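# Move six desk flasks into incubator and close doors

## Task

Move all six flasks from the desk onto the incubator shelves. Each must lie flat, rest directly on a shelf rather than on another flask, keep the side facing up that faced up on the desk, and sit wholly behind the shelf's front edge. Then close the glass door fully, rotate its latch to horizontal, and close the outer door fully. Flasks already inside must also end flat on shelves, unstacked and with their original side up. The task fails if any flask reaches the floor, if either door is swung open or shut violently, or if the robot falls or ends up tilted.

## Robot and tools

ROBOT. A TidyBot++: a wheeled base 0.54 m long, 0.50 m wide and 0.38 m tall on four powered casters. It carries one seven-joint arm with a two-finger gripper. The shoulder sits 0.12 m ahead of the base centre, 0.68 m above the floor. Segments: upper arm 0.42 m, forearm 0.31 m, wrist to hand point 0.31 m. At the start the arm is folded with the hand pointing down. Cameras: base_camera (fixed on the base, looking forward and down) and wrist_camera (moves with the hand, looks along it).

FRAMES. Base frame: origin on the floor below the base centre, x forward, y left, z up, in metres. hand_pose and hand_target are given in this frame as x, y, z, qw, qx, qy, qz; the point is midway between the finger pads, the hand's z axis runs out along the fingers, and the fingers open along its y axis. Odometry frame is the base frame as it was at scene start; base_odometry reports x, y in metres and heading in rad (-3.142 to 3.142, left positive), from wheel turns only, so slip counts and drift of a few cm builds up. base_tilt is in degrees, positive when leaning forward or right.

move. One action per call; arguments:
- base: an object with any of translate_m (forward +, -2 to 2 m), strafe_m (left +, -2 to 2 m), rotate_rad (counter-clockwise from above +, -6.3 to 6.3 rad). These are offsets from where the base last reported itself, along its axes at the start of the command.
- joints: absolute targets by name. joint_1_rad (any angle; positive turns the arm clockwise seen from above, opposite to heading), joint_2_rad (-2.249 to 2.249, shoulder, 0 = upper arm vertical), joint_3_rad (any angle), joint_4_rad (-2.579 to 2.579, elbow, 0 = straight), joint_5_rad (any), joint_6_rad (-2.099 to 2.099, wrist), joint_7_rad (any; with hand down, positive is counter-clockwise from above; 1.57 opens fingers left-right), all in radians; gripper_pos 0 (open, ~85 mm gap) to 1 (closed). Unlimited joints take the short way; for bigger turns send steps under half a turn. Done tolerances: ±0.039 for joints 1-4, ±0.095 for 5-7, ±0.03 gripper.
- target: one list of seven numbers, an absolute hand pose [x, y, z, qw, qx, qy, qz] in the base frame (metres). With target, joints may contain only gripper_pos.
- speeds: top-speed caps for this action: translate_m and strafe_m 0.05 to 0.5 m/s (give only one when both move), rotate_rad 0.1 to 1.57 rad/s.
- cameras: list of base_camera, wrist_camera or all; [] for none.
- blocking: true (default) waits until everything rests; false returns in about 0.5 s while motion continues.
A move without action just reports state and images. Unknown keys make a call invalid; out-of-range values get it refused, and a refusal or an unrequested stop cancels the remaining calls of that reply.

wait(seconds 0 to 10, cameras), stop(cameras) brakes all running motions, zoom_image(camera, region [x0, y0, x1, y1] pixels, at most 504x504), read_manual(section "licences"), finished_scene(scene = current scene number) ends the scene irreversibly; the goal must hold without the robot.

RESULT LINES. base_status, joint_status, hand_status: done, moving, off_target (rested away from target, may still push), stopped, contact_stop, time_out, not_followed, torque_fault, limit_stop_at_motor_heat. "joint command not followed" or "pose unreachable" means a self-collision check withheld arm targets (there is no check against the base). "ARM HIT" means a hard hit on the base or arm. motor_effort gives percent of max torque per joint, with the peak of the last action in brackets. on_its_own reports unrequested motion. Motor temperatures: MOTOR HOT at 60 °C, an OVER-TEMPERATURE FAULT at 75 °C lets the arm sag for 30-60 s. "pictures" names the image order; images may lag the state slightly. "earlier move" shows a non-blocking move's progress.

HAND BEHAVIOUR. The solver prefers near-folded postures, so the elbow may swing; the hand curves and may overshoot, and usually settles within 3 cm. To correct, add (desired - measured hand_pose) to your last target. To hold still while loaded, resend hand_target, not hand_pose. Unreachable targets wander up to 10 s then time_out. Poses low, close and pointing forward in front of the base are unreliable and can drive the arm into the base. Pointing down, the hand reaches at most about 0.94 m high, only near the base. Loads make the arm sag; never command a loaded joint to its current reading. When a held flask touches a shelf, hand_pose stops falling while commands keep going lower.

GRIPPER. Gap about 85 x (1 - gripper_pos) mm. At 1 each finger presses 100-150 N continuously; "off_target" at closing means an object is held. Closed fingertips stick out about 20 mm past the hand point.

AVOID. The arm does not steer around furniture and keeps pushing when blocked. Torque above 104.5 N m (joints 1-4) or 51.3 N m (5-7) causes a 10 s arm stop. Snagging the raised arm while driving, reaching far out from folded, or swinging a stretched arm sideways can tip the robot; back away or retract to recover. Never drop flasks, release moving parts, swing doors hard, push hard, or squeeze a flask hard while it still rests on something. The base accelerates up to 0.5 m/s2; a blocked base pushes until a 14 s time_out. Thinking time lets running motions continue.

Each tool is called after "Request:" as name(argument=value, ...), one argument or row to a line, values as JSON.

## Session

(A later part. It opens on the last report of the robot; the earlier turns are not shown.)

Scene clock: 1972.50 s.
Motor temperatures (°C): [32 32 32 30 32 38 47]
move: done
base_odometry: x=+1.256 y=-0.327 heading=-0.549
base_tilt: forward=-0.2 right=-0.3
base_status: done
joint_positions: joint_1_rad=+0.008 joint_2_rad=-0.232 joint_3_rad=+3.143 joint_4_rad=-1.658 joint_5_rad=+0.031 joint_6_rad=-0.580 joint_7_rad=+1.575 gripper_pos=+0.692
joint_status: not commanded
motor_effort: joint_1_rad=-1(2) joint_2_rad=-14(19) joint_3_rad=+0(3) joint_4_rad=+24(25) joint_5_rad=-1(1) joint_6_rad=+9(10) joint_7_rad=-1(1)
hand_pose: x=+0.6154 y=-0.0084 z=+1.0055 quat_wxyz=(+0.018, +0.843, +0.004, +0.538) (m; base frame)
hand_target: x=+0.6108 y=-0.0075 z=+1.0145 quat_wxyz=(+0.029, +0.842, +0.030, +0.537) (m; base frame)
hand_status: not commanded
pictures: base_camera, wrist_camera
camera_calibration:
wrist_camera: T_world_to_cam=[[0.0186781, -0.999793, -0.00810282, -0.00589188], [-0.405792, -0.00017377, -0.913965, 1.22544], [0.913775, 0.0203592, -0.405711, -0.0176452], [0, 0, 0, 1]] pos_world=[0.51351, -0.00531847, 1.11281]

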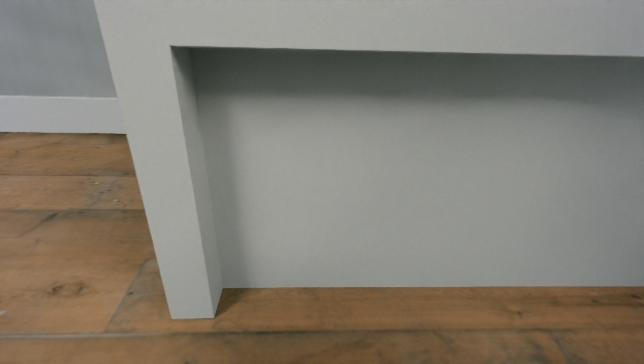

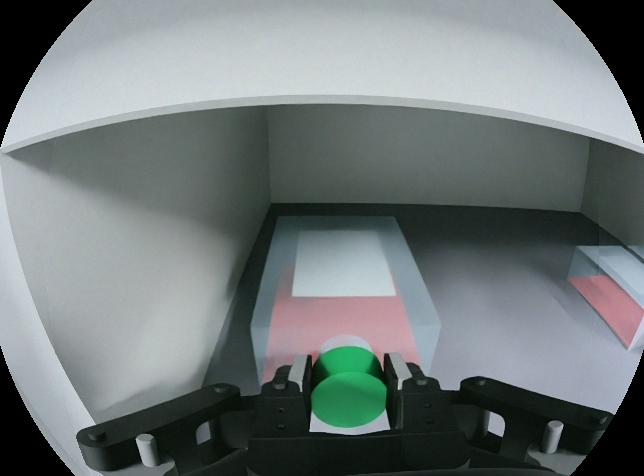

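Request:
move(
  joints={"joint_2_rad":-0.236,"joint_4_rad":-1.73,"joint_6_rad":-0.48},
  cameras=["wrist_camera"],
)

Scene clock: 1986.47 s.
Motor temperatures (°C): [32 32 32 30 32 38 47]
move: done
base_odometry: x=+1.255 y=-0.327 heading=-0.549
base_tilt: forward=+0.0 right=-0.2
base_status: not commanded
joint_positions: joint_1_rad=+0.008 joint_2_rad=-0.232 joint_3_rad=+3.143 joint_4_rad=-1.728 joint_5_rad=+0.031 joint_6_rad=-0.525 joint_7_rad=+1.576 gripper_pos=+0.692
joint_status: all done
motor_effort: joint_1_rad=+0(1) joint_2_rad=-14(16) joint_3_rad=+0(1) joint_4_rad=+24(25) joint_5_rad=+0(1) joint_6_rad=+9(11) joint_7_rad=-1(1)
hand_pose: x=+0.6160 y=-0.0080 z=+0.9799 quat_wxyz=(+0.017, +0.847, +0.006, +0.532) (m; base frame)
hand_target: x=+0.6203 y=-0.0077 z=+0.9929 quat_wxyz=(+0.030, +0.834, +0.030, +0.550) (m; base frame)
hand_status: not commanded
pictures: wrist_camera
camera_calibration:
wrist_camera: T_world_to_cam=[[0.0205654, -0.999758, -0.00786448, -0.00696169], [-0.418446, -0.00146303, -0.90824, 1.20446], [0.908009, 0.0219692, -0.418375, -0.0125396], [0, 0, 0, 1]] pos_world=[0.515532, -0.00492235, 1.08864]

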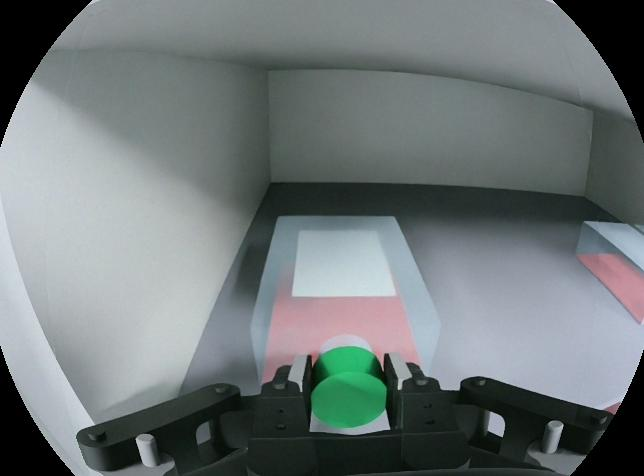

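Request:
move(
  joints={"joint_2_rad":-0.238,"joint_4_rad":-1.757,"joint_6_rad":-0.44},
  cameras=[],
)

Request:
move(
  joints={"joint_2_rad":-0.24,"joint_4_rad":-1.782,"joint_6_rad":-0.415},
  cameras=["wrist_camera"],
)

Scene clock: 1993.20 s.
Motor temperatures (°C): [32 32 31 30 32 38 47]
move: done
base_odometry: x=+1.255 y=-0.327 heading=-0.549
base_tilt: forward=-0.1 right=-0.2
base_status: not commanded
joint_positions: joint_1_rad=+0.008 joint_2_rad=-0.232 joint_3_rad=+3.143 joint_4_rad=-1.747 joint_5_rad=+0.031 joint_6_rad=-0.485 joint_7_rad=+1.576 gripper_pos=+0.692
joint_status: all done
motor_effort: joint_1_rad=+0(1) joint_2_rad=-13(14) joint_3_rad=+0(0) joint_4_rad=+23(24) joint_5_rad=+0(1) joint_6_rad=+8(9) joint_7_rad=+0(1)
hand_pose: x=+0.6190 y=-0.0077 z=+0.9792 quat_wxyz=(+0.017, +0.841, +0.006, +0.540) (m; base frame)
hand_target: x=+0.6218 y=-0.0077 z=+0.9891 quat_wxyz=(+0.030, +0.830, +0.030, +0.557) (m; base frame)
hand_status: not commanded
pictures: none
No camera images: "cameras" was empty.

Scene clock: 1993.83 s.
Motor temperatures (°C): [32 32 31 30 32 38 47]
move: done
base_odometry: x=+1.255 y=-0.327 heading=-0.549
base_tilt: forward=-0.1 right=-0.3
base_status: not commanded
joint_positions: joint_1_rad=+0.008 joint_2_rad=-0.234 joint_3_rad=+3.143 joint_4_rad=-1.764 joint_5_rad=+0.031 joint_6_rad=-0.456 joint_7_rad=+1.576 gripper_pos=+0.692
joint_status: all done
motor_effort: joint_1_rad=+0(1) joint_2_rad=-12(14) joint_3_rad=+0(0) joint_4_rad=+22(23) joint_5_rad=+0(1) joint_6_rad=+7(9) joint_7_rad=-1(1)
hand_pose: x=+0.6203 y=-0.0074 z=+0.9786 quat_wxyz=(+0.017, +0.837, +0.006, +0.546) (m; base frame)
hand_target: x=+0.6215 y=-0.0077 z=+0.9823 quat_wxyz=(+0.030, +0.829, +0.030, +0.557) (m; base frame)
hand_status: not commanded
pictures: wrist_camera
camera_calibration:
wrist_camera: T_world_to_cam=[[0.0230533, -0.999715, -0.00625788, -0.00964347], [-0.38698, -0.00315179, -0.922083, 1.19907], [0.9218, 0.0236787, -0.386942, -0.0563807], [0, 0, 0, 1]] pos_world=[0.516212, -0.00452647, 1.08377]

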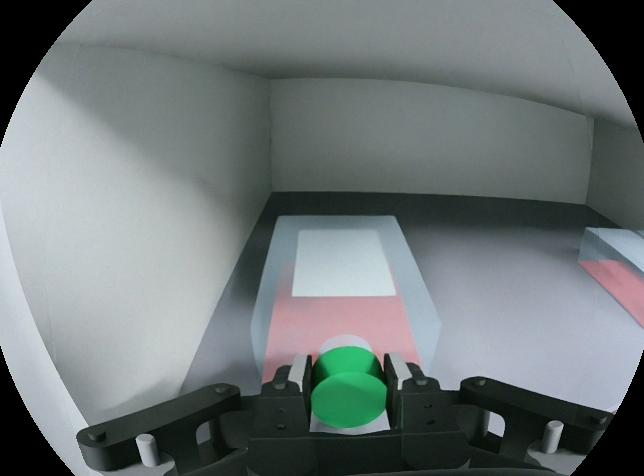

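Request:
move(
  joints={"joint_2_rad":-0.24,"joint_4_rad":-1.745,"joint_6_rad":-0.485},
  cameras=["wrist_camera"],
)

Scene clock: 2004.27 s.
Motor temperatures (°C): [32 32 31 30 32 38 47]
move: done
base_odometry: x=+1.255 y=-0.327 heading=-0.549
base_tilt: forward=-0.1 right=-0.2
base_status: not commanded
joint_positions: joint_1_rad=+0.008 joint_2_rad=-0.234 joint_3_rad=+3.143 joint_4_rad=-1.753 joint_5_rad=+0.031 joint_6_rad=-0.477 joint_7_rad=+1.576 gripper_pos=+0.692
joint_status: all done
motor_effort: joint_1_rad=+0(1) joint_2_rad=-13(15) joint_3_rad=+1(1) joint_4_rad=+23(24) joint_5_rad=+0(1) joint_6_rad=+8(9) joint_7_rad=-1(1)
hand_pose: x=+0.6189 y=-0.0076 z=+0.9791 quat_wxyz=(+0.017, +0.840, +0.006, +0.542) (m; base frame)
hand_target: x=+0.6170 y=-0.0076 z=+0.9845 quat_wxyz=(+0.029, +0.838, +0.030, +0.544) (m; base frame)
hand_status: not commanded
pictures: wrist_camera
camera_calibration:
wrist_camera: T_world_to_cam=[[0.0224108, -0.999727, -0.00656716, -0.00905665], [-0.396341, -0.00285382, -0.918099, 1.20083], [0.91783, 0.0231782, -0.396297, -0.0432281], [0, 0, 0, 1]] pos_world=[0.515818, -0.00462528, 1.08529]

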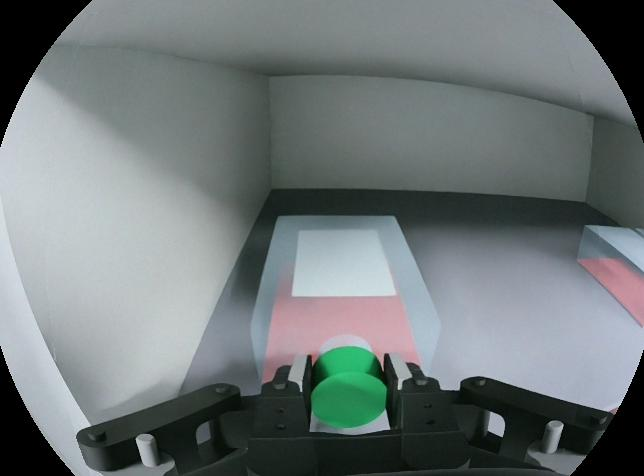

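Request:
move(
  joints={"joint_2_rad":-0.24,"joint_4_rad":-1.74,"joint_6_rad":-0.55},
  cameras=["wrist_camera"],
)

Scene clock: 2007.63 s.
Motor temperatures (°C): [32 32 31 30 32 38 47]
move: done
base_odometry: x=+1.255 y=-0.327 heading=-0.549
base_tilt: forward=-0.1 right=-0.2
base_status: not commanded
joint_positions: joint_1_rad=+0.008 joint_2_rad=-0.234 joint_3_rad=+3.143 joint_4_rad=-1.737 joint_5_rad=+0.031 joint_6_rad=-0.511 joint_7_rad=+1.577 gripper_pos=+0.692
joint_status: all done
motor_effort: joint_1_rad=+0(0) joint_2_rad=-12(13) joint_3_rad=+0(1) joint_4_rad=+21(23) joint_5_rad=-1(1) joint_6_rad=+6(7) joint_7_rad=+0(1)
hand_pose: x=+0.6162 y=-0.0079 z=+0.9793 quat_wxyz=(+0.017, +0.845, +0.006, +0.534) (m; base frame)
hand_target: x=+0.6087 y=-0.0075 z=+0.9692 quat_wxyz=(+0.028, +0.854, +0.030, +0.518) (m; base frame)
hand_status: not commanded
pictures: wrist_camera
camera_calibration:
wrist_camera: T_world_to_cam=[[0.0213482, -0.999749, -0.00685978, -0.00835801], [-0.412604, -0.00256036, -0.910907, 1.20295], [0.91066, 0.0222766, -0.412555, -0.0203261], [0, 0, 0, 1]] pos_world=[0.51503, -0.00482314, 1.08733]

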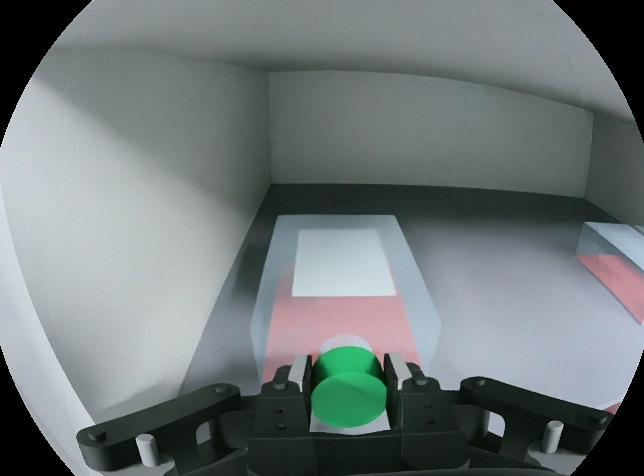

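Request:
move(
  joints={"gripper_pos":0.35},
  cameras=["wrist_camera"],
)

Request:
move(
  base={"translate_m":-0.12},
  speeds={"translate_m":0.12},
  cameras=["wrist_camera"],
)

Scene clock: 2014.10 s.
Motor temperatures (°C): [32 32 31 30 32 38 47]
move: done
base_odometry: x=+1.255 y=-0.327 heading=-0.549
base_tilt: forward=-0.1 right=-0.2
base_status: not commanded
joint_positions: joint_1_rad=+0.008 joint_2_rad=-0.234 joint_3_rad=+3.143 joint_4_rad=-1.740 joint_5_rad=+0.031 joint_6_rad=-0.519 joint_7_rad=+1.577 gripper_pos=+0.350
joint_status: all done
motor_effort: joint_1_rad=+0(1) joint_2_rad=-14(14) joint_3_rad=+0(0) joint_4_rad=+24(24) joint_5_rad=-1(1) joint_6_rad=+9(10) joint_7_rad=+0(1)
hand_pose: x=+0.6147 y=-0.0079 z=+0.9749 quat_wxyz=(+0.017, +0.848, +0.006, +0.529) (m; base frame)
hand_target: x=+0.6087 y=-0.0075 z=+0.9692 quat_wxyz=(+0.028, +0.854, +0.030, +0.518) (m; base frame)
hand_status: not commanded
pictures: wrist_camera
camera_calibration:
wrist_camera: T_world_to_cam=[[0.0209982, -0.999754, -0.00720326, -0.00782271], [-0.423301, -0.0023631, -0.905986, 1.20015], [0.905746, 0.0220732, -0.423247, -0.00734188], [0, 0, 0, 1]] pos_world=[0.51484, -0.00482265, 1.08416]

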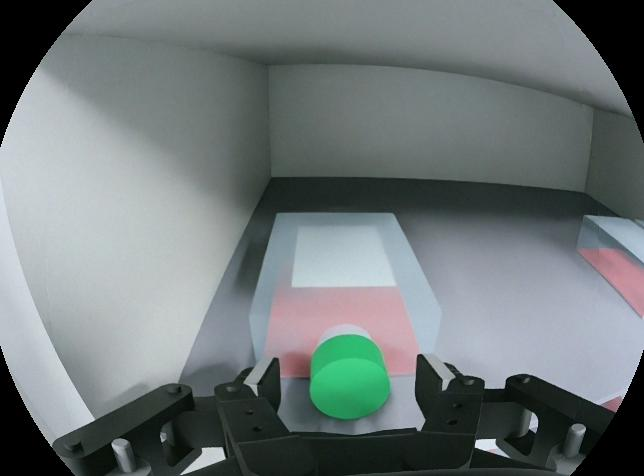

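Scene clock: 2015.70 s.
Motor temperatures (°C): [32 32 31 30 32 38 47]
move: done
base_odometry: x=+1.153 y=-0.264 heading=-0.550
base_tilt: forward=-0.1 right=-0.2
base_status: done
joint_positions: joint_1_rad=+0.008 joint_2_rad=-0.237 joint_3_rad=+3.143 joint_4_rad=-1.740 joint_5_rad=+0.031 joint_6_rad=-0.519 joint_7_rad=+1.577 gripper_pos=+0.350
joint_status: not commanded
motor_effort: joint_1_rad=+0(1) joint_2_rad=-13(19) joint_3_rad=+0(3) joint_4_rad=+24(24) joint_5_rad=+0(1) joint_6_rad=+9(9) joint_7_rad=+0(1)
hand_pose: x=+0.6140 y=-0.0079 z=+0.9760 quat_wxyz=(+0.017, +0.848, +0.006, +0.530) (m; base frame)
hand_target: x=+0.6087 y=-0.0075 z=+0.9692 quat_wxyz=(+0.028, +0.854, +0.030, +0.518) (m; base frame)
hand_status: not commanded
pictures: wrist_camera
camera_calibration:
wrist_camera: T_world_to_cam=[[0.0211069, -0.999751, -0.00719801, -0.007857], [-0.421231, -0.00236323, -0.90695, 1.20052], [0.906708, 0.0221749, -0.421176, -0.00879614], [0, 0, 0, 1]] pos_world=[0.513838, -0.00482289, 1.08505]

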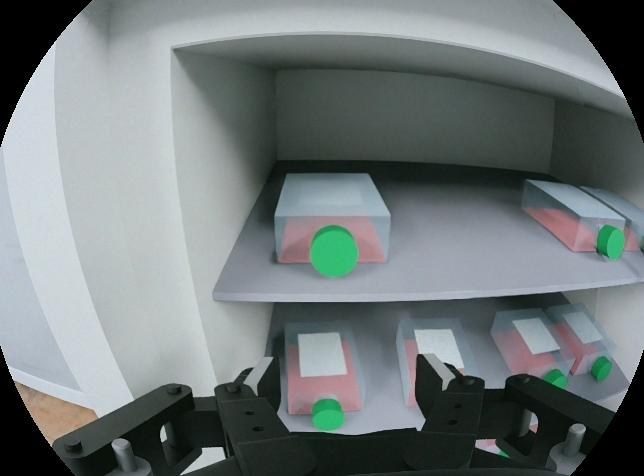

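Request:
move(
  base={"translate_m":-0.55},
  speeds={"translate_m":0.4},
  joints={"gripper_pos":0,"joint_1_rad":0.018,"joint_2_rad":-0.055,"joint_3_rad":3.1416,"joint_4_rad":-1.22,"joint_5_rad":-0.02,"joint_6_rad":-1.17,"joint_7_rad":1.66},
  cameras=[],
)

Request:
move(
  base={"rotate_rad":1.46},
  speeds={"rotate_rad":1.2},
  cameras=[],
)

Scene clock: 2050.93 s.
Motor temperatures (°C): [32 32 31 30 32 38 47]
move: done
base_odometry: x=+0.684 y=+0.024 heading=-0.550
base_tilt: forward=-0.1 right=-0.3
base_status: done
joint_positions: joint_1_rad=+0.008 joint_2_rad=-0.071 joint_3_rad=+3.143 joint_4_rad=-1.243 joint_5_rad=+0.018 joint_6_rad=-1.129 joint_7_rad=+1.577 gripper_pos=+0.000
joint_status: all done
motor_effort: joint_1_rad=+0(3) joint_2_rad=-18(19) joint_3_rad=+0(2) joint_4_rad=+21(25) joint_5_rad=+0(1) joint_6_rad=+7(9) joint_7_rad=-1(2)
hand_pose: x=+0.6108 y=-0.0080 z=+1.0158 quat_wxyz=(+0.012, +0.913, -0.001, +0.408) (m; base frame)
hand_target: x=+0.6095 y=-0.0018 z=+1.0107 quat_wxyz=(+0.011, +0.919, +0.033, +0.392) (m; base frame)
hand_status: not commanded
pictures: none
No camera images: "cameras" was empty.

Scene clock: 2053.20 s.
Motor temperatures (°C): [32 32 31 30 32 38 47]
move: done
base_odometry: x=+0.684 y=+0.024 heading=+0.908
base_tilt: forward=-0.1 right=-0.2
base_status: done
joint_positions: joint_1_rad=+0.010 joint_2_rad=-0.065 joint_3_rad=+3.141 joint_4_rad=-1.243 joint_5_rad=+0.010 joint_6_rad=-1.129 joint_7_rad=+1.577 gripper_pos=+0.000
joint_status: not commanded
motor_effort: joint_1_rad=-1(3) joint_2_rad=-18(20) joint_3_rad=+0(3) joint_4_rad=+22(22) joint_5_rad=-1(2) joint_6_rad=+7(8) joint_7_rad=+0(1)
hand_pose: x=+0.6129 y=-0.0059 z=+1.0128 quat_wxyz=(+0.008, +0.914, -0.001, +0.405) (m; base frame)
hand_target: x=+0.6095 y=-0.0018 z=+1.0107 quat_wxyz=(+0.011, +0.919, +0.033, +0.392) (m; base frame)
hand_status: not commanded
pictures: none
No camera images: "cameras" was empty.

Request:
move(
  base={"translate_m":0.84,"strafe_m":1.395},
)

Scene clock: 2060.50 s.
Motor temperatures (°C): [32 32 31 30 32 38 47]
move: done
base_odometry: x=+0.101 y=+1.544 heading=+0.910
base_tilt: forward=-0.1 right=-0.3
base_status: done
joint_positions: joint_1_rad=+0.010 joint_2_rad=-0.063 joint_3_rad=+3.142 joint_4_rad=-1.242 joint_5_rad=+0.009 joint_6_rad=-1.130 joint_7_rad=+1.577 gripper_pos=+0.000
joint_status: not commanded
motor_effort: joint_1_rad=+0(2) joint_2_rad=-18(21) joint_3_rad=+0(2) joint_4_rad=+21(23) joint_5_rad=-1(1) joint_6_rad=+8(8) joint_7_rad=+0(2)
hand_pose: x=+0.6131 y=-0.0062 z=+1.0124 quat_wxyz=(+0.008, +0.915, -0.002, +0.404) (m; base frame)
hand_target: x=+0.6095 y=-0.0018 z=+1.0107 quat_wxyz=(+0.011, +0.919, +0.033, +0.392) (m; base frame)
hand_status: not commanded
pictures: base_camera, wrist_camera
camera_calibration:
wrist_camera: T_world_to_cam=[[0.00646401, -0.999292, -0.0370509, 0.0332575], [-0.659576, 0.0235884, -0.751268, 1.22176], [0.75161, 0.0292941, -0.658957, 0.34312], [0, 0, 0, 1]] pos_world=[0.547735, -0.00563667, 1.1452]

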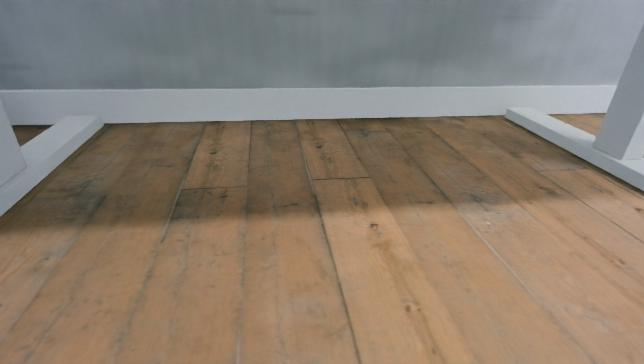

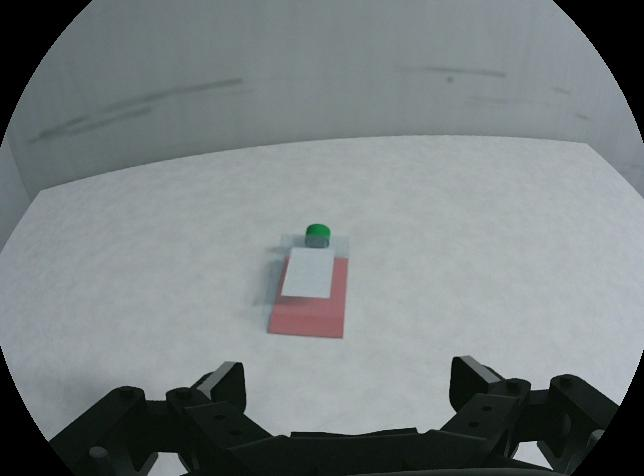

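Request:
move(
  base={"translate_m":0.202,"strafe_m":0.063,"rotate_rad":-0.07},
  speeds={"translate_m":0.2},
  cameras=[],
)

Request:
move(
  joints={"joint_1_rad":0.018,"joint_2_rad":0.48,"joint_3_rad":3.1416,"joint_4_rad":-0.61,"joint_5_rad":0,"joint_6_rad":-1.65,"joint_7_rad":1.66},
)

Scene clock: 2077.40 s.
Motor temperatures (°C): [32 32 31 30 32 38 47]
move: done
base_odometry: x=+0.175 y=+1.743 heading=+0.839
base_tilt: forward=-0.1 right=-0.2
base_status: done
joint_positions: joint_1_rad=+0.014 joint_2_rad=-0.058 joint_3_rad=+3.145 joint_4_rad=-1.242 joint_5_rad=+0.008 joint_6_rad=-1.132 joint_7_rad=+1.577 gripper_pos=+0.000
joint_status: not commanded
motor_effort: joint_1_rad=+0(2) joint_2_rad=-18(21) joint_3_rad=+0(2) joint_4_rad=+22(22) joint_5_rad=-1(1) joint_6_rad=+7(8) joint_7_rad=+0(1)
hand_pose: x=+0.6145 y=-0.0093 z=+1.0099 quat_wxyz=(+0.008, +0.916, -0.005, +0.402) (m; base frame)
hand_target: x=+0.6095 y=-0.0018 z=+1.0107 quat_wxyz=(+0.011, +0.919, +0.033, +0.392) (m; base frame)
hand_status: not commanded
pictures: none
No camera images: "cameras" was empty.

Scene clock: 2079.57 s.
Motor temperatures (°C): [32 32 31 30 32 38 47]
move: done
base_odometry: x=+0.175 y=+1.743 heading=+0.839
base_tilt: forward=+0.0 right=-0.1
base_status: not commanded
joint_positions: joint_1_rad=+0.014 joint_2_rad=+0.473 joint_3_rad=+3.145 joint_4_rad=-0.635 joint_5_rad=+0.008 joint_6_rad=-1.603 joint_7_rad=+1.577 gripper_pos=+0.000
joint_status: all done
motor_effort: joint_1_rad=+0(1) joint_2_rad=-36(38) joint_3_rad=+0(1) joint_4_rad=+19(23) joint_5_rad=-1(1) joint_6_rad=+4(9) joint_7_rad=-1(1)
hand_pose: x=+0.7219 y=-0.0107 z=+0.9137 quat_wxyz=(+0.007, +0.977, -0.006, +0.213) (m; base frame)
hand_target: x=+0.7136 y=-0.0094 z=+0.9139 quat_wxyz=(+0.011, +0.979, +0.035, +0.199) (m; base frame)
hand_status: not commanded
pictures: base_camera, wrist_camera
camera_calibration:
wrist_camera: T_world_to_cam=[[-0.0191588, -0.998981, -0.040862, 0.0464304], [-0.900793, 0.0349804, -0.432838, 1.10289], [0.433826, 0.0285155, -0.900545, 0.646531], [0, 0, 0, 1]] pos_world=[0.713881, -0.0106325, 1.0615]

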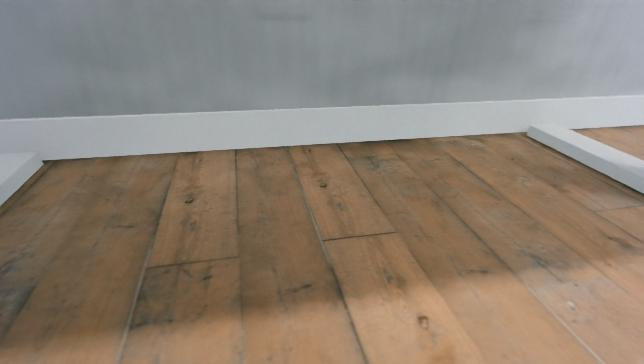

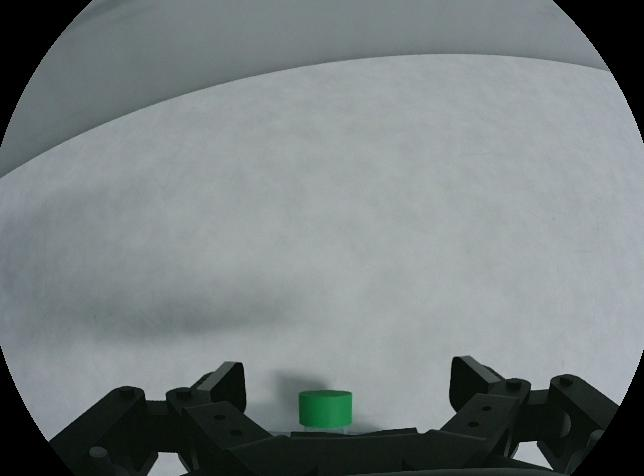

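Request:
move(
  joints={"joint_1_rad":-0.005,"joint_2_rad":0.445,"joint_3_rad":3.1416,"joint_4_rad":-0.79,"joint_5_rad":0,"joint_6_rad":-1.48,"joint_7_rad":1.66},
  cameras=["wrist_camera"],
)

Scene clock: 2093.33 s.
Motor temperatures (°C): [32 32 31 30 32 38 47]
move: done
base_odometry: x=+0.175 y=+1.743 heading=+0.839
base_tilt: forward=+0.0 right=-0.3
base_status: not commanded
joint_positions: joint_1_rad=+0.013 joint_2_rad=+0.473 joint_3_rad=+3.145 joint_4_rad=-0.784 joint_5_rad=+0.008 joint_6_rad=-1.530 joint_7_rad=+1.577 gripper_pos=+0.000
joint_status: all done
motor_effort: joint_1_rad=+0(1) joint_2_rad=-36(38) joint_3_rad=+0(1) joint_4_rad=+20(22) joint_5_rad=+0(2) joint_6_rad=+4(5) joint_7_rad=-1(1)
hand_pose: x=+0.7175 y=-0.0105 z=+0.8616 quat_wxyz=(+0.007, +0.984, -0.005, +0.176) (m; base frame)
hand_target: x=+0.7257 y=+0.0044 z=+0.8818 quat_wxyz=(+0.009, +0.976, +0.046, +0.211) (m; base frame)
hand_status: not commanded
pictures: wrist_camera
camera_calibration:
wrist_camera: T_world_to_cam=[[-0.0215493, -0.99895, -0.040438, 0.0457301], [-0.931009, 0.0347916, -0.363335, 1.03811], [0.36436, 0.0298185, -0.930781, 0.677442], [0, 0, 0, 1]] pos_world=[0.720639, -0.0106356, 1.00958]

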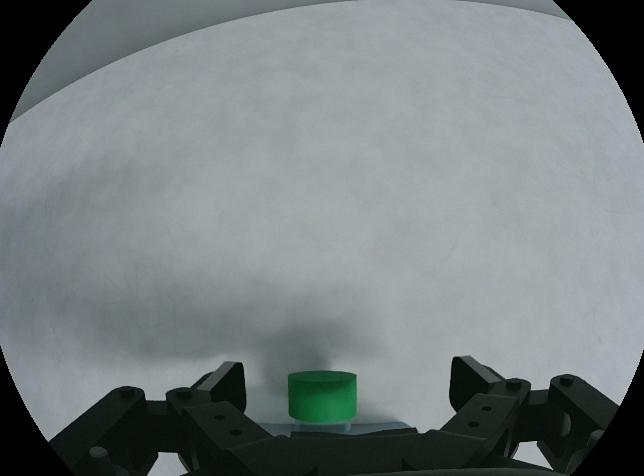

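Request:
move(
  joints={"joint_1_rad":-0.025,"joint_4_rad":-0.828,"joint_6_rad":-1.50},
  cameras=["wrist_camera"],
)

Scene clock: 2101.33 s.
Motor temperatures (°C): [32 32 31 30 32 38 47]
move: done
base_odometry: x=+0.175 y=+1.743 heading=+0.839
base_tilt: forward=-0.1 right=-0.2
base_status: not commanded
joint_positions: joint_1_rad=-0.006 joint_2_rad=+0.470 joint_3_rad=+3.145 joint_4_rad=-0.823 joint_5_rad=+0.008 joint_6_rad=-1.530 joint_7_rad=+1.577 gripper_pos=+0.000
joint_status: all done
motor_effort: joint_1_rad=+0(1) joint_2_rad=-36(38) joint_3_rad=+0(1) joint_4_rad=+20(21) joint_5_rad=+0(1) joint_6_rad=+3(4) joint_7_rad=-1(1)
hand_pose: x=+0.7092 y=+0.0009 z=+0.8474 quat_wxyz=(+0.005, +0.987, +0.004, +0.158) (m; base frame)
hand_target: x=+0.7126 y=+0.0162 z=+0.8634 quat_wxyz=(+0.006, +0.981, +0.056, +0.183) (m; base frame)
hand_status: not commanded
pictures: wrist_camera
camera_calibration:
wrist_camera: T_world_to_cam=[[-0.00391782, -0.999185, -0.0401764, 0.0436407], [-0.94414, 0.0169353, -0.32911, 1.00514], [0.329523, 0.0366428, -0.943436, 0.702389], [0, 0, 0, 1]] pos_world=[0.71771, 0.000845302, 0.995215]

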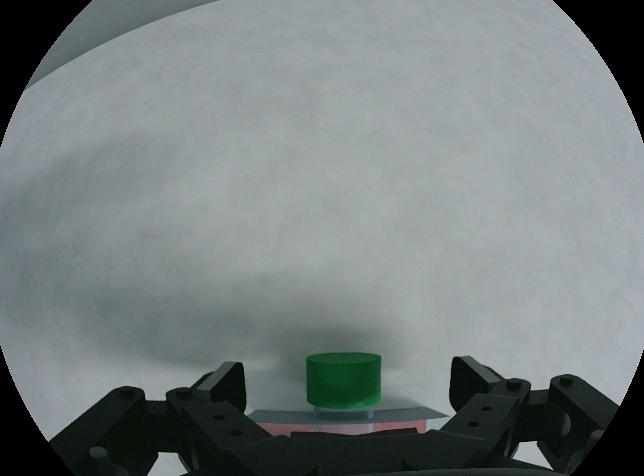

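Request:
move(
  joints={"gripper_pos":0.85},
  cameras=[],
)

Request:
move(
  joints={"joint_4_rad":-0.72,"joint_6_rad":-1.58},
  cameras=["wrist_camera"],
)

Scene clock: 2110.53 s.
Motor temperatures (°C): [32 32 31 30 32 38 47]
move: off_target
base_odometry: x=+0.175 y=+1.743 heading=+0.839
base_tilt: forward=+0.0 right=-0.3
base_status: not commanded
joint_positions: joint_1_rad=-0.006 joint_2_rad=+0.467 joint_3_rad=+3.145 joint_4_rad=-0.825 joint_5_rad=+0.008 joint_6_rad=-1.530 joint_7_rad=+1.577 gripper_pos=+0.697
joint_status: gripper_pos off_target (ended at +0.697, target +0.850)
motor_effort: joint_1_rad=+0(1) joint_2_rad=-36(37) joint_3_rad=+0(1) joint_4_rad=+20(21) joint_5_rad=-1(1) joint_6_rad=+4(4) joint_7_rad=-1(2)
hand_pose: x=+0.7084 y=+0.0009 z=+0.8485 quat_wxyz=(+0.005, +0.987, +0.004, +0.159) (m; base frame)
hand_target: x=+0.7126 y=+0.0162 z=+0.8634 quat_wxyz=(+0.006, +0.981, +0.056, +0.183) (m; base frame)
hand_status: not commanded
pictures: none
No camera images: "cameras" was empty.

Scene clock: 2111.47 s.
Motor temperatures (°C): [32 32 31 30 32 38 47]
move: done
base_odometry: x=+0.175 y=+1.743 heading=+0.839
base_tilt: forward=+0.0 right=-0.2
base_status: not commanded
joint_positions: joint_1_rad=-0.006 joint_2_rad=+0.465 joint_3_rad=+3.145 joint_4_rad=-0.741 joint_5_rad=+0.008 joint_6_rad=-1.546 joint_7_rad=+1.577 gripper_pos=+0.697
joint_status: all done
motor_effort: joint_1_rad=+0(1) joint_2_rad=-37(38) joint_3_rad=+0(0) joint_4_rad=+20(23) joint_5_rad=+0(1) joint_6_rad=+4(5) joint_7_rad=+0(1)
hand_pose: x=+0.7197 y=+0.0009 z=+0.8824 quat_wxyz=(+0.005, +0.981, +0.004, +0.194) (m; base frame)
hand_target: x=+0.7090 y=+0.0161 z=+0.8985 quat_wxyz=(+0.006, +0.979, +0.056, +0.197) (m; base frame)
hand_status: not commanded
pictures: wrist_camera
camera_calibration:
wrist_camera: T_world_to_cam=[[-0.00101253, -0.999176, -0.0405747, 0.0433806], [-0.917817, 0.0170368, -0.396638, 1.06719], [0.397003, 0.0368386, -0.917078, 0.660133], [0, 0, 0, 1]] pos_world=[0.717459, 0.000844868, 1.03044]

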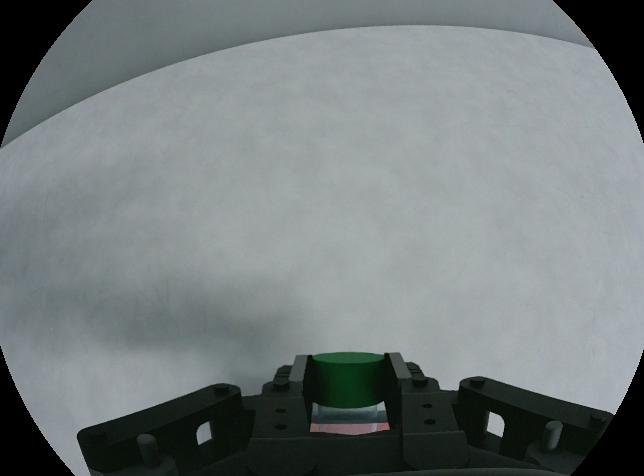

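Request:
move(
  base={"translate_m":-0.17},
  speeds={"translate_m":0.15},
  cameras=[],
)

Request:
move(
  joints={"joint_4_rad":-0.80,"joint_6_rad":-1.48},
  cameras=[],
)

Request:
move(
  joints={"joint_4_rad":-0.825,"joint_6_rad":-1.475},
  cameras=["wrist_camera"],
)

Scene clock: 2126.17 s.
Motor temperatures (°C): [32 33 31 30 32 38 47]
move: done
base_odometry: x=+0.061 y=+1.616 heading=+0.839
base_tilt: forward=-0.1 right=-0.2
base_status: done
joint_positions: joint_1_rad=-0.010 joint_2_rad=+0.459 joint_3_rad=+3.145 joint_4_rad=-0.741 joint_5_rad=+0.008 joint_6_rad=-1.547 joint_7_rad=+1.577 gripper_pos=+0.697
joint_status: not commanded
motor_effort: joint_1_rad=+0(2) joint_2_rad=-35(41) joint_3_rad=+0(2) joint_4_rad=+20(21) joint_5_rad=+0(1) joint_6_rad=+4(5) joint_7_rad=+0(1)
hand_pose: x=+0.7183 y=+0.0032 z=+0.8858 quat_wxyz=(+0.004, +0.980, +0.006, +0.196) (m; base frame)
hand_target: x=+0.7090 y=+0.0161 z=+0.8985 quat_wxyz=(+0.006, +0.979, +0.056, +0.197) (m; base frame)
hand_status: not commanded
pictures: none
No camera images: "cameras" was empty.

Scene clock: 2127.00 s.
Motor temperatures (°C): [32 33 31 30 32 38 47]
move: done
base_odometry: x=+0.061 y=+1.616 heading=+0.839
base_tilt: forward=+0.0 right=-0.2
base_status: not commanded
joint_positions: joint_1_rad=-0.010 joint_2_rad=+0.459 joint_3_rad=+3.145 joint_4_rad=-0.801 joint_5_rad=+0.008 joint_6_rad=-1.515 joint_7_rad=+1.577 gripper_pos=+0.697
joint_status: all done
motor_effort: joint_1_rad=+0(1) joint_2_rad=-37(38) joint_3_rad=+0(0) joint_4_rad=+20(22) joint_5_rad=-1(1) joint_6_rad=+4(5) joint_7_rad=+0(1)
hand_pose: x=+0.7164 y=+0.0032 z=+0.8647 quat_wxyz=(+0.005, +0.983, +0.006, +0.182) (m; base frame)
hand_target: x=+0.7237 y=+0.0165 z=+0.8775 quat_wxyz=(+0.007, +0.977, +0.056, +0.207) (m; base frame)
hand_status: not commanded
pictures: none
No camera images: "cameras" was empty.

Scene clock: 2127.63 s.
Motor temperatures (°C): [32 33 31 30 32 38 47]
move: done
base_odometry: x=+0.061 y=+1.616 heading=+0.839
base_tilt: forward=-0.1 right=-0.2
base_status: not commanded
joint_positions: joint_1_rad=-0.010 joint_2_rad=+0.459 joint_3_rad=+3.145 joint_4_rad=-0.823 joint_5_rad=+0.008 joint_6_rad=-1.515 joint_7_rad=+1.577 gripper_pos=+0.697
joint_status: all done
motor_effort: joint_1_rad=+0(1) joint_2_rad=-37(38) joint_3_rad=+0(0) joint_4_rad=+20(22) joint_5_rad=-1(1) joint_6_rad=+4(4) joint_7_rad=+0(1)
hand_pose: x=+0.7118 y=+0.0032 z=+0.8554 quat_wxyz=(+0.005, +0.985, +0.006, +0.171) (m; base frame)
hand_target: x=+0.7204 y=+0.0164 z=+0.8676 quat_wxyz=(+0.006, +0.979, +0.056, +0.197) (m; base frame)
hand_status: not commanded
pictures: wrist_camera
camera_calibration:
wrist_camera: T_world_to_cam=[[0.00111921, -0.999184, -0.0403835, 0.0428533], [-0.935272, 0.0132469, -0.353681, 1.0249], [0.353927, 0.0381654, -0.934494, 0.683869], [0, 0, 0, 1]] pos_world=[0.716475, 0.00314132, 1.00329]

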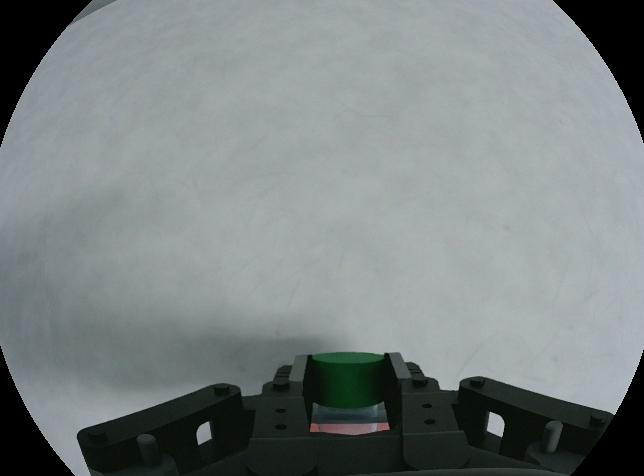

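Request:
move(
  joints={"joint_4_rad":-0.85},
  cameras=[],
)

Request:
move(
  joints={"gripper_pos":0.3},
  cameras=["wrist_camera"],
)

Scene clock: 2133.70 s.
Motor temperatures (°C): [32 33 31 30 32 38 47]
move: done
base_odometry: x=+0.061 y=+1.616 heading=+0.839
base_tilt: forward=+0.0 right=-0.2
base_status: not commanded
joint_positions: joint_1_rad=-0.010 joint_2_rad=+0.458 joint_3_rad=+3.145 joint_4_rad=-0.843 joint_5_rad=+0.008 joint_6_rad=-1.514 joint_7_rad=+1.577 gripper_pos=+0.697
joint_status: all done
motor_effort: joint_1_rad=+0(1) joint_2_rad=-34(37) joint_3_rad=+0(0) joint_4_rad=+19(21) joint_5_rad=+0(1) joint_6_rad=+3(4) joint_7_rad=+0(1)
hand_pose: x=+0.7080 y=+0.0031 z=+0.8479 quat_wxyz=(+0.005, +0.987, +0.006, +0.162) (m; base frame)
hand_target: x=+0.7154 y=+0.0163 z=+0.8571 quat_wxyz=(+0.006, +0.981, +0.056, +0.185) (m; base frame)
hand_status: not commanded
pictures: none
No camera images: "cameras" was empty.

Scene clock: 2134.53 s.
Motor temperatures (°C): [32 33 31 30 32 38 47]
move: done
base_odometry: x=+0.061 y=+1.616 heading=+0.839
base_tilt: forward=-0.1 right=-0.2
base_status: not commanded
joint_positions: joint_1_rad=-0.010 joint_2_rad=+0.458 joint_3_rad=+3.145 joint_4_rad=-0.844 joint_5_rad=+0.008 joint_6_rad=-1.514 joint_7_rad=+1.577 gripper_pos=+0.300
joint_status: all done
motor_effort: joint_1_rad=+0(1) joint_2_rad=-35(36) joint_3_rad=+0(1) joint_4_rad=+20(20) joint_5_rad=-1(1) joint_6_rad=+4(4) joint_7_rad=-1(1)
hand_pose: x=+0.7077 y=+0.0031 z=+0.8473 quat_wxyz=(+0.005, +0.987, +0.006, +0.162) (m; base frame)
hand_target: x=+0.7154 y=+0.0163 z=+0.8571 quat_wxyz=(+0.006, +0.981, +0.056, +0.185) (m; base frame)
hand_status: not commanded
pictures: wrist_camera
camera_calibration:
wrist_camera: T_world_to_cam=[[0.000272907, -0.999191, -0.0402106, 0.0428621], [-0.941936, 0.0132456, -0.335531, 1.00757], [0.335793, 0.0379674, -0.94117, 0.696382], [0, 0, 0, 1]] pos_world=[0.715215, 0.00304178, 0.995209]

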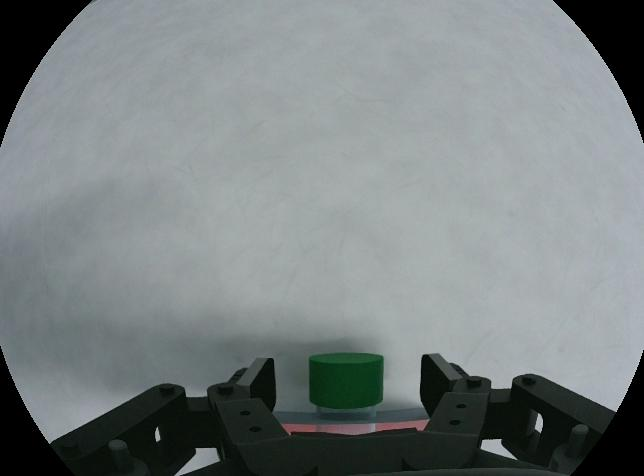

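Request:
move(
  joints={"joint_4_rad":-0.60,"joint_6_rad":-1.75,"gripper_pos":0},
  cameras=[],
)

Request:
move(
  base={"translate_m":0.12},
  speeds={"translate_m":0.15},
  joints={"joint_1_rad":-0.025,"joint_2_rad":0.47,"joint_4_rad":-0.56,"joint_6_rad":-2.03},
  cameras=[],
)

Request:
move(
  joints={"joint_2_rad":0.43,"joint_4_rad":-0.76,"joint_6_rad":-1.93},
)

Scene clock: 2147.40 s.
Motor temperatures (°C): [32 33 31 30 32 38 47]
move: done
base_odometry: x=+0.061 y=+1.616 heading=+0.839
base_tilt: forward=-0.1 right=-0.2
base_status: not commanded
joint_positions: joint_1_rad=-0.010 joint_2_rad=+0.458 joint_3_rad=+3.145 joint_4_rad=-0.621 joint_5_rad=+0.008 joint_6_rad=-1.702 joint_7_rad=+1.577 gripper_pos=+0.000
joint_status: all done
motor_effort: joint_1_rad=+0(1) joint_2_rad=-34(37) joint_3_rad=+0(1) joint_4_rad=+18(22) joint_5_rad=+0(1) joint_6_rad=+4(5) joint_7_rad=-1(1)
hand_pose: x=+0.6918 y=+0.0031 z=+0.9165 quat_wxyz=(+0.004, +0.984, +0.005, +0.179) (m; base frame)
hand_target: x=+0.6776 y=+0.0153 z=+0.9266 quat_wxyz=(+0.006, +0.983, +0.056, +0.172) (m; base frame)
hand_status: not commanded
pictures: none
No camera images: "cameras" was empty.

Scene clock: 2148.80 s.
Motor temperatures (°C): [32 33 31 30 32 38 47]
move: done
base_odometry: x=+0.141 y=+1.706 heading=+0.839
base_tilt: forward=-0.1 right=-0.2
base_status: done
joint_positions: joint_1_rad=-0.011 joint_2_rad=+0.469 joint_3_rad=+3.145 joint_4_rad=-0.580 joint_5_rad=+0.008 joint_6_rad=-1.994 joint_7_rad=+1.577 gripper_pos=+0.000
joint_status: all done
motor_effort: joint_1_rad=+0(3) joint_2_rad=-33(36) joint_3_rad=+0(1) joint_4_rad=+17(19) joint_5_rad=+0(1) joint_6_rad=+2(4) joint_7_rad=+0(1)
hand_pose: x=+0.6125 y=+0.0036 z=+0.9039 quat_wxyz=(+0.004, +0.999, +0.005, +0.049) (m; base frame)
hand_target: x=+0.6042 y=+0.0135 z=+0.9085 quat_wxyz=(+0.001, +0.998, +0.057, +0.041) (m; base frame)
hand_status: not commanded
pictures: none
No camera images: "cameras" was empty.

Scene clock: 2149.97 s.
Motor temperatures (°C): [32 33 31 30 32 38 47]
move: done
base_odometry: x=+0.141 y=+1.706 heading=+0.839
base_tilt: forward=-0.1 right=-0.2
base_status: not commanded
joint_positions: joint_1_rad=-0.011 joint_2_rad=+0.461 joint_3_rad=+3.145 joint_4_rad=-0.752 joint_5_rad=+0.008 joint_6_rad=-1.973 joint_7_rad=+1.577 gripper_pos=+0.000
joint_status: all done
motor_effort: joint_1_rad=+0(1) joint_2_rad=-33(35) joint_3_rad=+0(1) joint_4_rad=+17(19) joint_5_rad=-1(1) joint_6_rad=+0(3) joint_7_rad=-1(2)
hand_pose: x=+0.5868 y=+0.0033 z=+0.8577 quat_wxyz=(+0.004, +1.000, +0.006, -0.022) (m; base frame)
hand_target: x=+0.5928 y=+0.0132 z=+0.8699 quat_wxyz=(+0.000, +0.998, +0.057, +0.011) (m; base frame)
hand_status: not commanded
pictures: base_camera, wrist_camera
camera_calibration:
wrist_camera: T_world_to_cam=[[-0.016179, -0.999238, -0.0355339, 0.0491969], [-0.999523, 0.0152284, 0.0268603, 0.620195], [-0.0262987, 0.0359515, -0.999007, 1.00881], [0, 0, 0, 1]] pos_world=[0.647226, 0.00344665, 0.992896]

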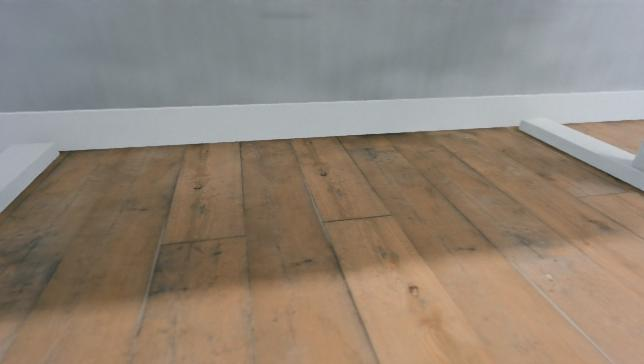

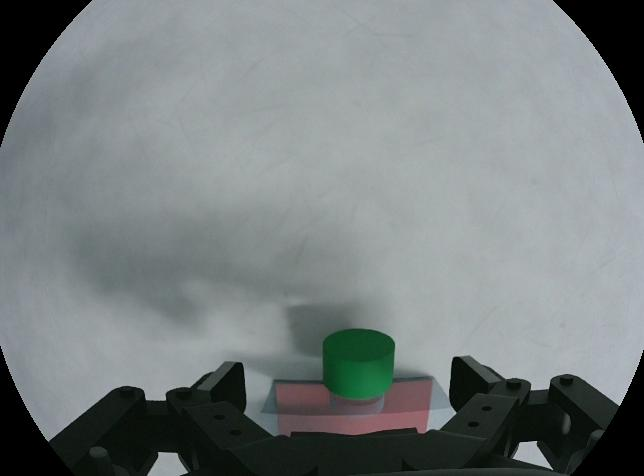

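Request:
move(
  joints={"joint_1_rad":0.015,"joint_4_rad":-0.792,"joint_6_rad":-1.88},
  cameras=["wrist_camera"],
)

Scene clock: 2162.03 s.
Motor temperatures (°C): [32 33 31 30 32 38 47]
move: done
base_odometry: x=+0.141 y=+1.706 heading=+0.839
base_tilt: forward=+0.0 right=-0.2
base_status: not commanded
joint_positions: joint_1_rad=+0.004 joint_2_rad=+0.456 joint_3_rad=+3.145 joint_4_rad=-0.785 joint_5_rad=+0.008 joint_6_rad=-1.925 joint_7_rad=+1.577 gripper_pos=+0.000
joint_status: all done
motor_effort: joint_1_rad=+0(1) joint_2_rad=-33(35) joint_3_rad=+0(1) joint_4_rad=+17(19) joint_5_rad=+0(1) joint_6_rad=+1(1) joint_7_rad=+0(1)
hand_pose: x=+0.5942 y=-0.0040 z=+0.8502 quat_wxyz=(+0.004, +1.000, -0.002, -0.012) (m; base frame)
hand_target: x=+0.6021 y=-0.0059 z=+0.8606 quat_wxyz=(+0.001, +0.999, +0.037, +0.020) (m; base frame)
hand_status: not commanded
pictures: wrist_camera
camera_calibration:
wrist_camera: T_world_to_cam=[[-0.0304595, -0.998889, -0.0359579, 0.050583], [-0.999519, 0.0302315, 0.00686788, 0.644961], [-0.00577319, 0.0361498, -0.99933, 0.989768], [0, 0, 0, 1]] pos_world=[0.651906, -0.00475124, 0.986494]

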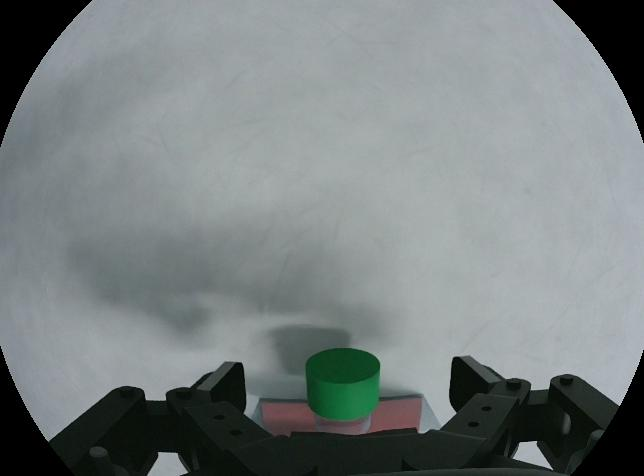

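Request:
move(
  joints={"gripper_pos":0.85},
  cameras=[],
)

Request:
move(
  joints={"joint_4_rad":-0.66,"joint_6_rad":-1.99},
  cameras=["wrist_camera"],
)

Scene clock: 2166.53 s.
Motor temperatures (°C): [32 33 31 30 32 38 47]
move: off_target
base_odometry: x=+0.141 y=+1.706 heading=+0.839
base_tilt: forward=-0.1 right=-0.2
base_status: not commanded
joint_positions: joint_1_rad=+0.004 joint_2_rad=+0.451 joint_3_rad=+3.145 joint_4_rad=-0.787 joint_5_rad=+0.008 joint_6_rad=-1.924 joint_7_rad=+1.577 gripper_pos=+0.707
joint_status: gripper_pos off_target (ended at +0.707, target +0.850)
motor_effort: joint_1_rad=+0(1) joint_2_rad=-33(34) joint_3_rad=+0(1) joint_4_rad=+18(18) joint_5_rad=+0(1) joint_6_rad=+1(1) joint_7_rad=+0(1)
hand_pose: x=+0.5932 y=-0.0040 z=+0.8519 quat_wxyz=(+0.004, +1.000, -0.002, -0.010) (m; base frame)
hand_target: x=+0.6021 y=-0.0059 z=+0.8606 quat_wxyz=(+0.001, +0.999, +0.037, +0.020) (m; base frame)
hand_status: not commanded
pictures: none
No camera images: "cameras" was empty.

Scene clock: 2167.53 s.
Motor temperatures (°C): [32 33 31 30 32 38 47]
move: done
base_odometry: x=+0.141 y=+1.706 heading=+0.839
base_tilt: forward=-0.1 right=-0.3
base_status: not commanded
joint_positions: joint_1_rad=+0.004 joint_2_rad=+0.449 joint_3_rad=+3.145 joint_4_rad=-0.681 joint_5_rad=+0.008 joint_6_rad=-1.950 joint_7_rad=+1.577 gripper_pos=+0.707
joint_status: all done
motor_effort: joint_1_rad=+0(1) joint_2_rad=-34(35) joint_3_rad=+0(1) joint_4_rad=+18(20) joint_5_rad=+0(1) joint_6_rad=+1(2) joint_7_rad=-1(1)
hand_pose: x=+0.6052 y=-0.0040 z=+0.8841 quat_wxyz=(+0.004, +1.000, -0.002, +0.031) (m; base frame)
hand_target: x=+0.5923 y=-0.0058 z=+0.8989 quat_wxyz=(+0.002, +0.999, +0.037, +0.031) (m; base frame)
hand_status: not commanded
pictures: wrist_camera
camera_calibration:
wrist_camera: T_world_to_cam=[[-0.0273107, -0.998907, -0.0379304, 0.0520083], [-0.996445, 0.0302295, -0.0786392, 0.729431], [0.0796999, 0.0356479, -0.996181, 0.969238], [0, 0, 0, 1]] pos_world=[0.65101, -0.00465009, 1.02487]

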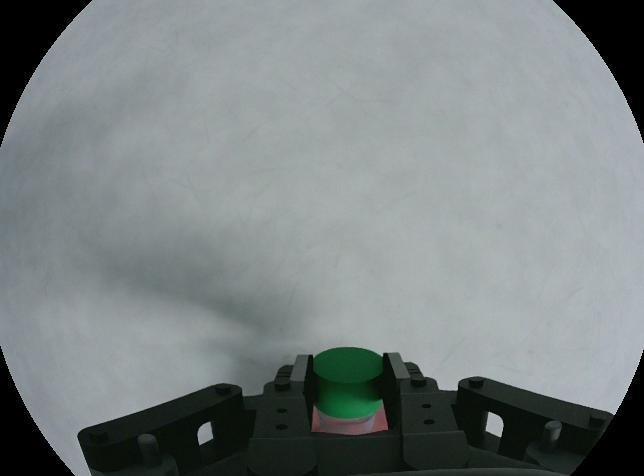

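Request:
move(
  joints={"joint_7_rad":0},
  cameras=[],
)

Request:
move(
  joints={"joint_7_rad":-1.65},
  cameras=["wrist_camera"],
)

Scene clock: 2175.13 s.
Motor temperatures (°C): [32 33 31 30 32 38 47]
move: done
base_odometry: x=+0.141 y=+1.706 heading=+0.839
base_tilt: forward=+0.0 right=-0.2
base_status: not commanded
joint_positions: joint_1_rad=+0.004 joint_2_rad=+0.449 joint_3_rad=+3.145 joint_4_rad=-0.681 joint_5_rad=+0.008 joint_6_rad=-1.950 joint_7_rad=+0.086 gripper_pos=+0.707
joint_status: all done
motor_effort: joint_1_rad=+0(1) joint_2_rad=-33(34) joint_3_rad=+0(0) joint_4_rad=+17(18) joint_5_rad=+0(1) joint_6_rad=+1(2) joint_7_rad=-1(2)
hand_pose: x=+0.6052 y=-0.0040 z=+0.8841 quat_wxyz=(-0.017, +0.733, -0.680, +0.026) (m; base frame)
hand_target: x=+0.5923 y=-0.0058 z=+0.8989 quat_wxyz=(-0.022, +0.701, -0.712, +0.022) (m; base frame)
hand_status: not commanded
pictures: none
No camera images: "cameras" was empty.

Scene clock: 2177.33 s.
Motor temperatures (°C): [32 33 31 30 32 38 47]
move: done
base_odometry: x=+0.141 y=+1.706 heading=+0.839
base_tilt: forward=+0.0 right=-0.2
base_status: not commanded
joint_positions: joint_1_rad=+0.004 joint_2_rad=+0.449 joint_3_rad=+3.145 joint_4_rad=-0.681 joint_5_rad=+0.008 joint_6_rad=-1.950 joint_7_rad=-1.564 gripper_pos=+0.707
joint_status: all done
motor_effort: joint_1_rad=+0(1) joint_2_rad=-33(34) joint_3_rad=+0(1) joint_4_rad=+18(18) joint_5_rad=-1(1) joint_6_rad=+2(2) joint_7_rad=+0(2)
hand_pose: x=+0.6052 y=-0.0040 z=+0.8841 quat_wxyz=(-0.031, -0.002, -1.000, +0.005) (m; base frame)
hand_target: x=+0.5923 y=-0.0058 z=+0.8989 quat_wxyz=(-0.031, -0.047, -0.998, -0.001) (m; base frame)
hand_status: not commanded
pictures: wrist_camera
camera_calibration:
wrist_camera: T_world_to_cam=[[0.0321628, 0.998103, -0.0525033, 0.0369147], [0.998575, -0.0298514, 0.0442288, -0.5869], [0.0425776, -0.0538511, -0.997641, 0.992657], [0, 0, 0, 1]] pos_world=[0.542612, -0.000908847, 1.01821]

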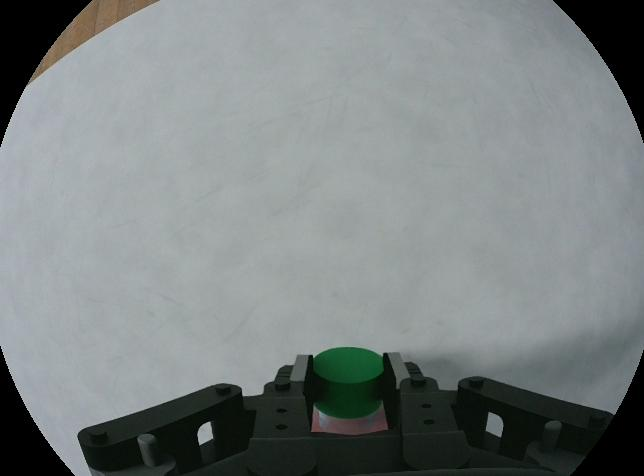

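Request:
move(
  joints={"joint_4_rad":-0.765,"joint_6_rad":-1.86},
  cameras=[],
)

Request:
move(
  joints={"joint_4_rad":-0.795,"joint_6_rad":-1.84},
  cameras=[],
)

Request:
move(
  joints={"gripper_pos":0.3},
  cameras=["wrist_camera"],
)

Scene clock: 2192.97 s.
Motor temperatures (°C): [32 34 31 30 32 38 47]
move: done
base_odometry: x=+0.141 y=+1.706 heading=+0.839
base_tilt: forward=+0.0 right=-0.3
base_status: not commanded
joint_positions: joint_1_rad=+0.004 joint_2_rad=+0.449 joint_3_rad=+3.145 joint_4_rad=-0.763 joint_5_rad=+0.008 joint_6_rad=-1.899 joint_7_rad=-1.565 gripper_pos=+0.707
joint_status: all done
motor_effort: joint_1_rad=+0(1) joint_2_rad=-34(36) joint_3_rad=-1(1) joint_4_rad=+18(19) joint_5_rad=-1(1) joint_6_rad=+1(2) joint_7_rad=+0(1)
hand_pose: x=+0.6056 y=-0.0041 z=+0.8599 quat_wxyz=(-0.015, -0.002, -1.000, +0.004) (m; base frame)
hand_target: x=+0.6137 y=-0.0061 z=+0.8695 quat_wxyz=(-0.043, -0.047, -0.998, -0.001) (m; base frame)
hand_status: not commanded
pictures: none
No camera images: "cameras" was empty.

Scene clock: 2193.60 s.
Motor temperatures (°C): [32 34 31 30 32 38 47]
move: done
base_odometry: x=+0.141 y=+1.706 heading=+0.839
base_tilt: forward=-0.1 right=-0.3
base_status: not commanded
joint_positions: joint_1_rad=+0.004 joint_2_rad=+0.448 joint_3_rad=+3.145 joint_4_rad=-0.789 joint_5_rad=+0.008 joint_6_rad=-1.885 joint_7_rad=-1.565 gripper_pos=+0.707
joint_status: all done
motor_effort: joint_1_rad=+0(1) joint_2_rad=-33(34) joint_3_rad=+0(1) joint_4_rad=+17(18) joint_5_rad=+0(1) joint_6_rad=+0(2) joint_7_rad=+0(1)
hand_pose: x=+0.6044 y=-0.0041 z=+0.8526 quat_wxyz=(-0.010, -0.002, -1.000, +0.004) (m; base frame)
hand_target: x=+0.6139 y=-0.0061 z=+0.8604 quat_wxyz=(-0.038, -0.047, -0.998, -0.001) (m; base frame)
hand_status: not commanded
pictures: none
No camera images: "cameras" was empty.

Scene clock: 2194.43 s.
Motor temperatures (°C): [32 34 31 30 32 38 47]
move: done
base_odometry: x=+0.141 y=+1.706 heading=+0.839
base_tilt: forward=-0.1 right=-0.2
base_status: not commanded
joint_positions: joint_1_rad=+0.004 joint_2_rad=+0.448 joint_3_rad=+3.145 joint_4_rad=-0.789 joint_5_rad=+0.008 joint_6_rad=-1.885 joint_7_rad=-1.565 gripper_pos=+0.300
joint_status: all done
motor_effort: joint_1_rad=+0(1) joint_2_rad=-33(34) joint_3_rad=-1(1) joint_4_rad=+18(18) joint_5_rad=-1(1) joint_6_rad=+1(1) joint_7_rad=+0(1)
hand_pose: x=+0.6045 y=-0.0041 z=+0.8526 quat_wxyz=(-0.010, -0.002, -1.000, +0.004) (m; base frame)
hand_target: x=+0.6139 y=-0.0061 z=+0.8604 quat_wxyz=(-0.038, -0.047, -0.998, -0.001) (m; base frame)
hand_status: not commanded
pictures: wrist_camera
camera_calibration:
wrist_camera: T_world_to_cam=[[0.030433, 0.998093, -0.0537025, 0.0373679], [0.999537, -0.0303528, 0.00230721, -0.549563], [0.000672783, -0.0537478, -0.998554, 0.987358], [0, 0, 0, 1]] pos_world=[0.547507, -0.000909179, 0.989205]

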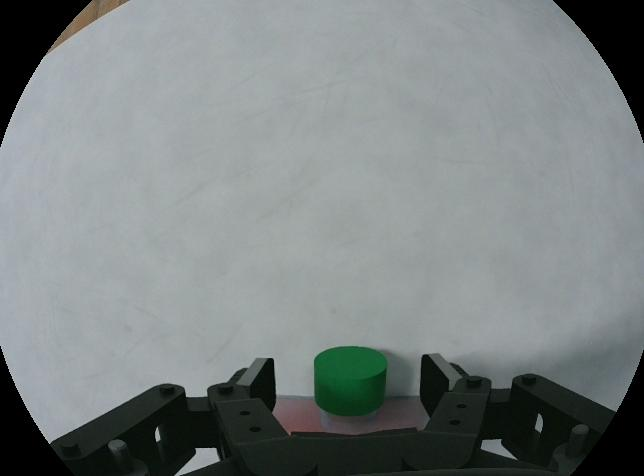

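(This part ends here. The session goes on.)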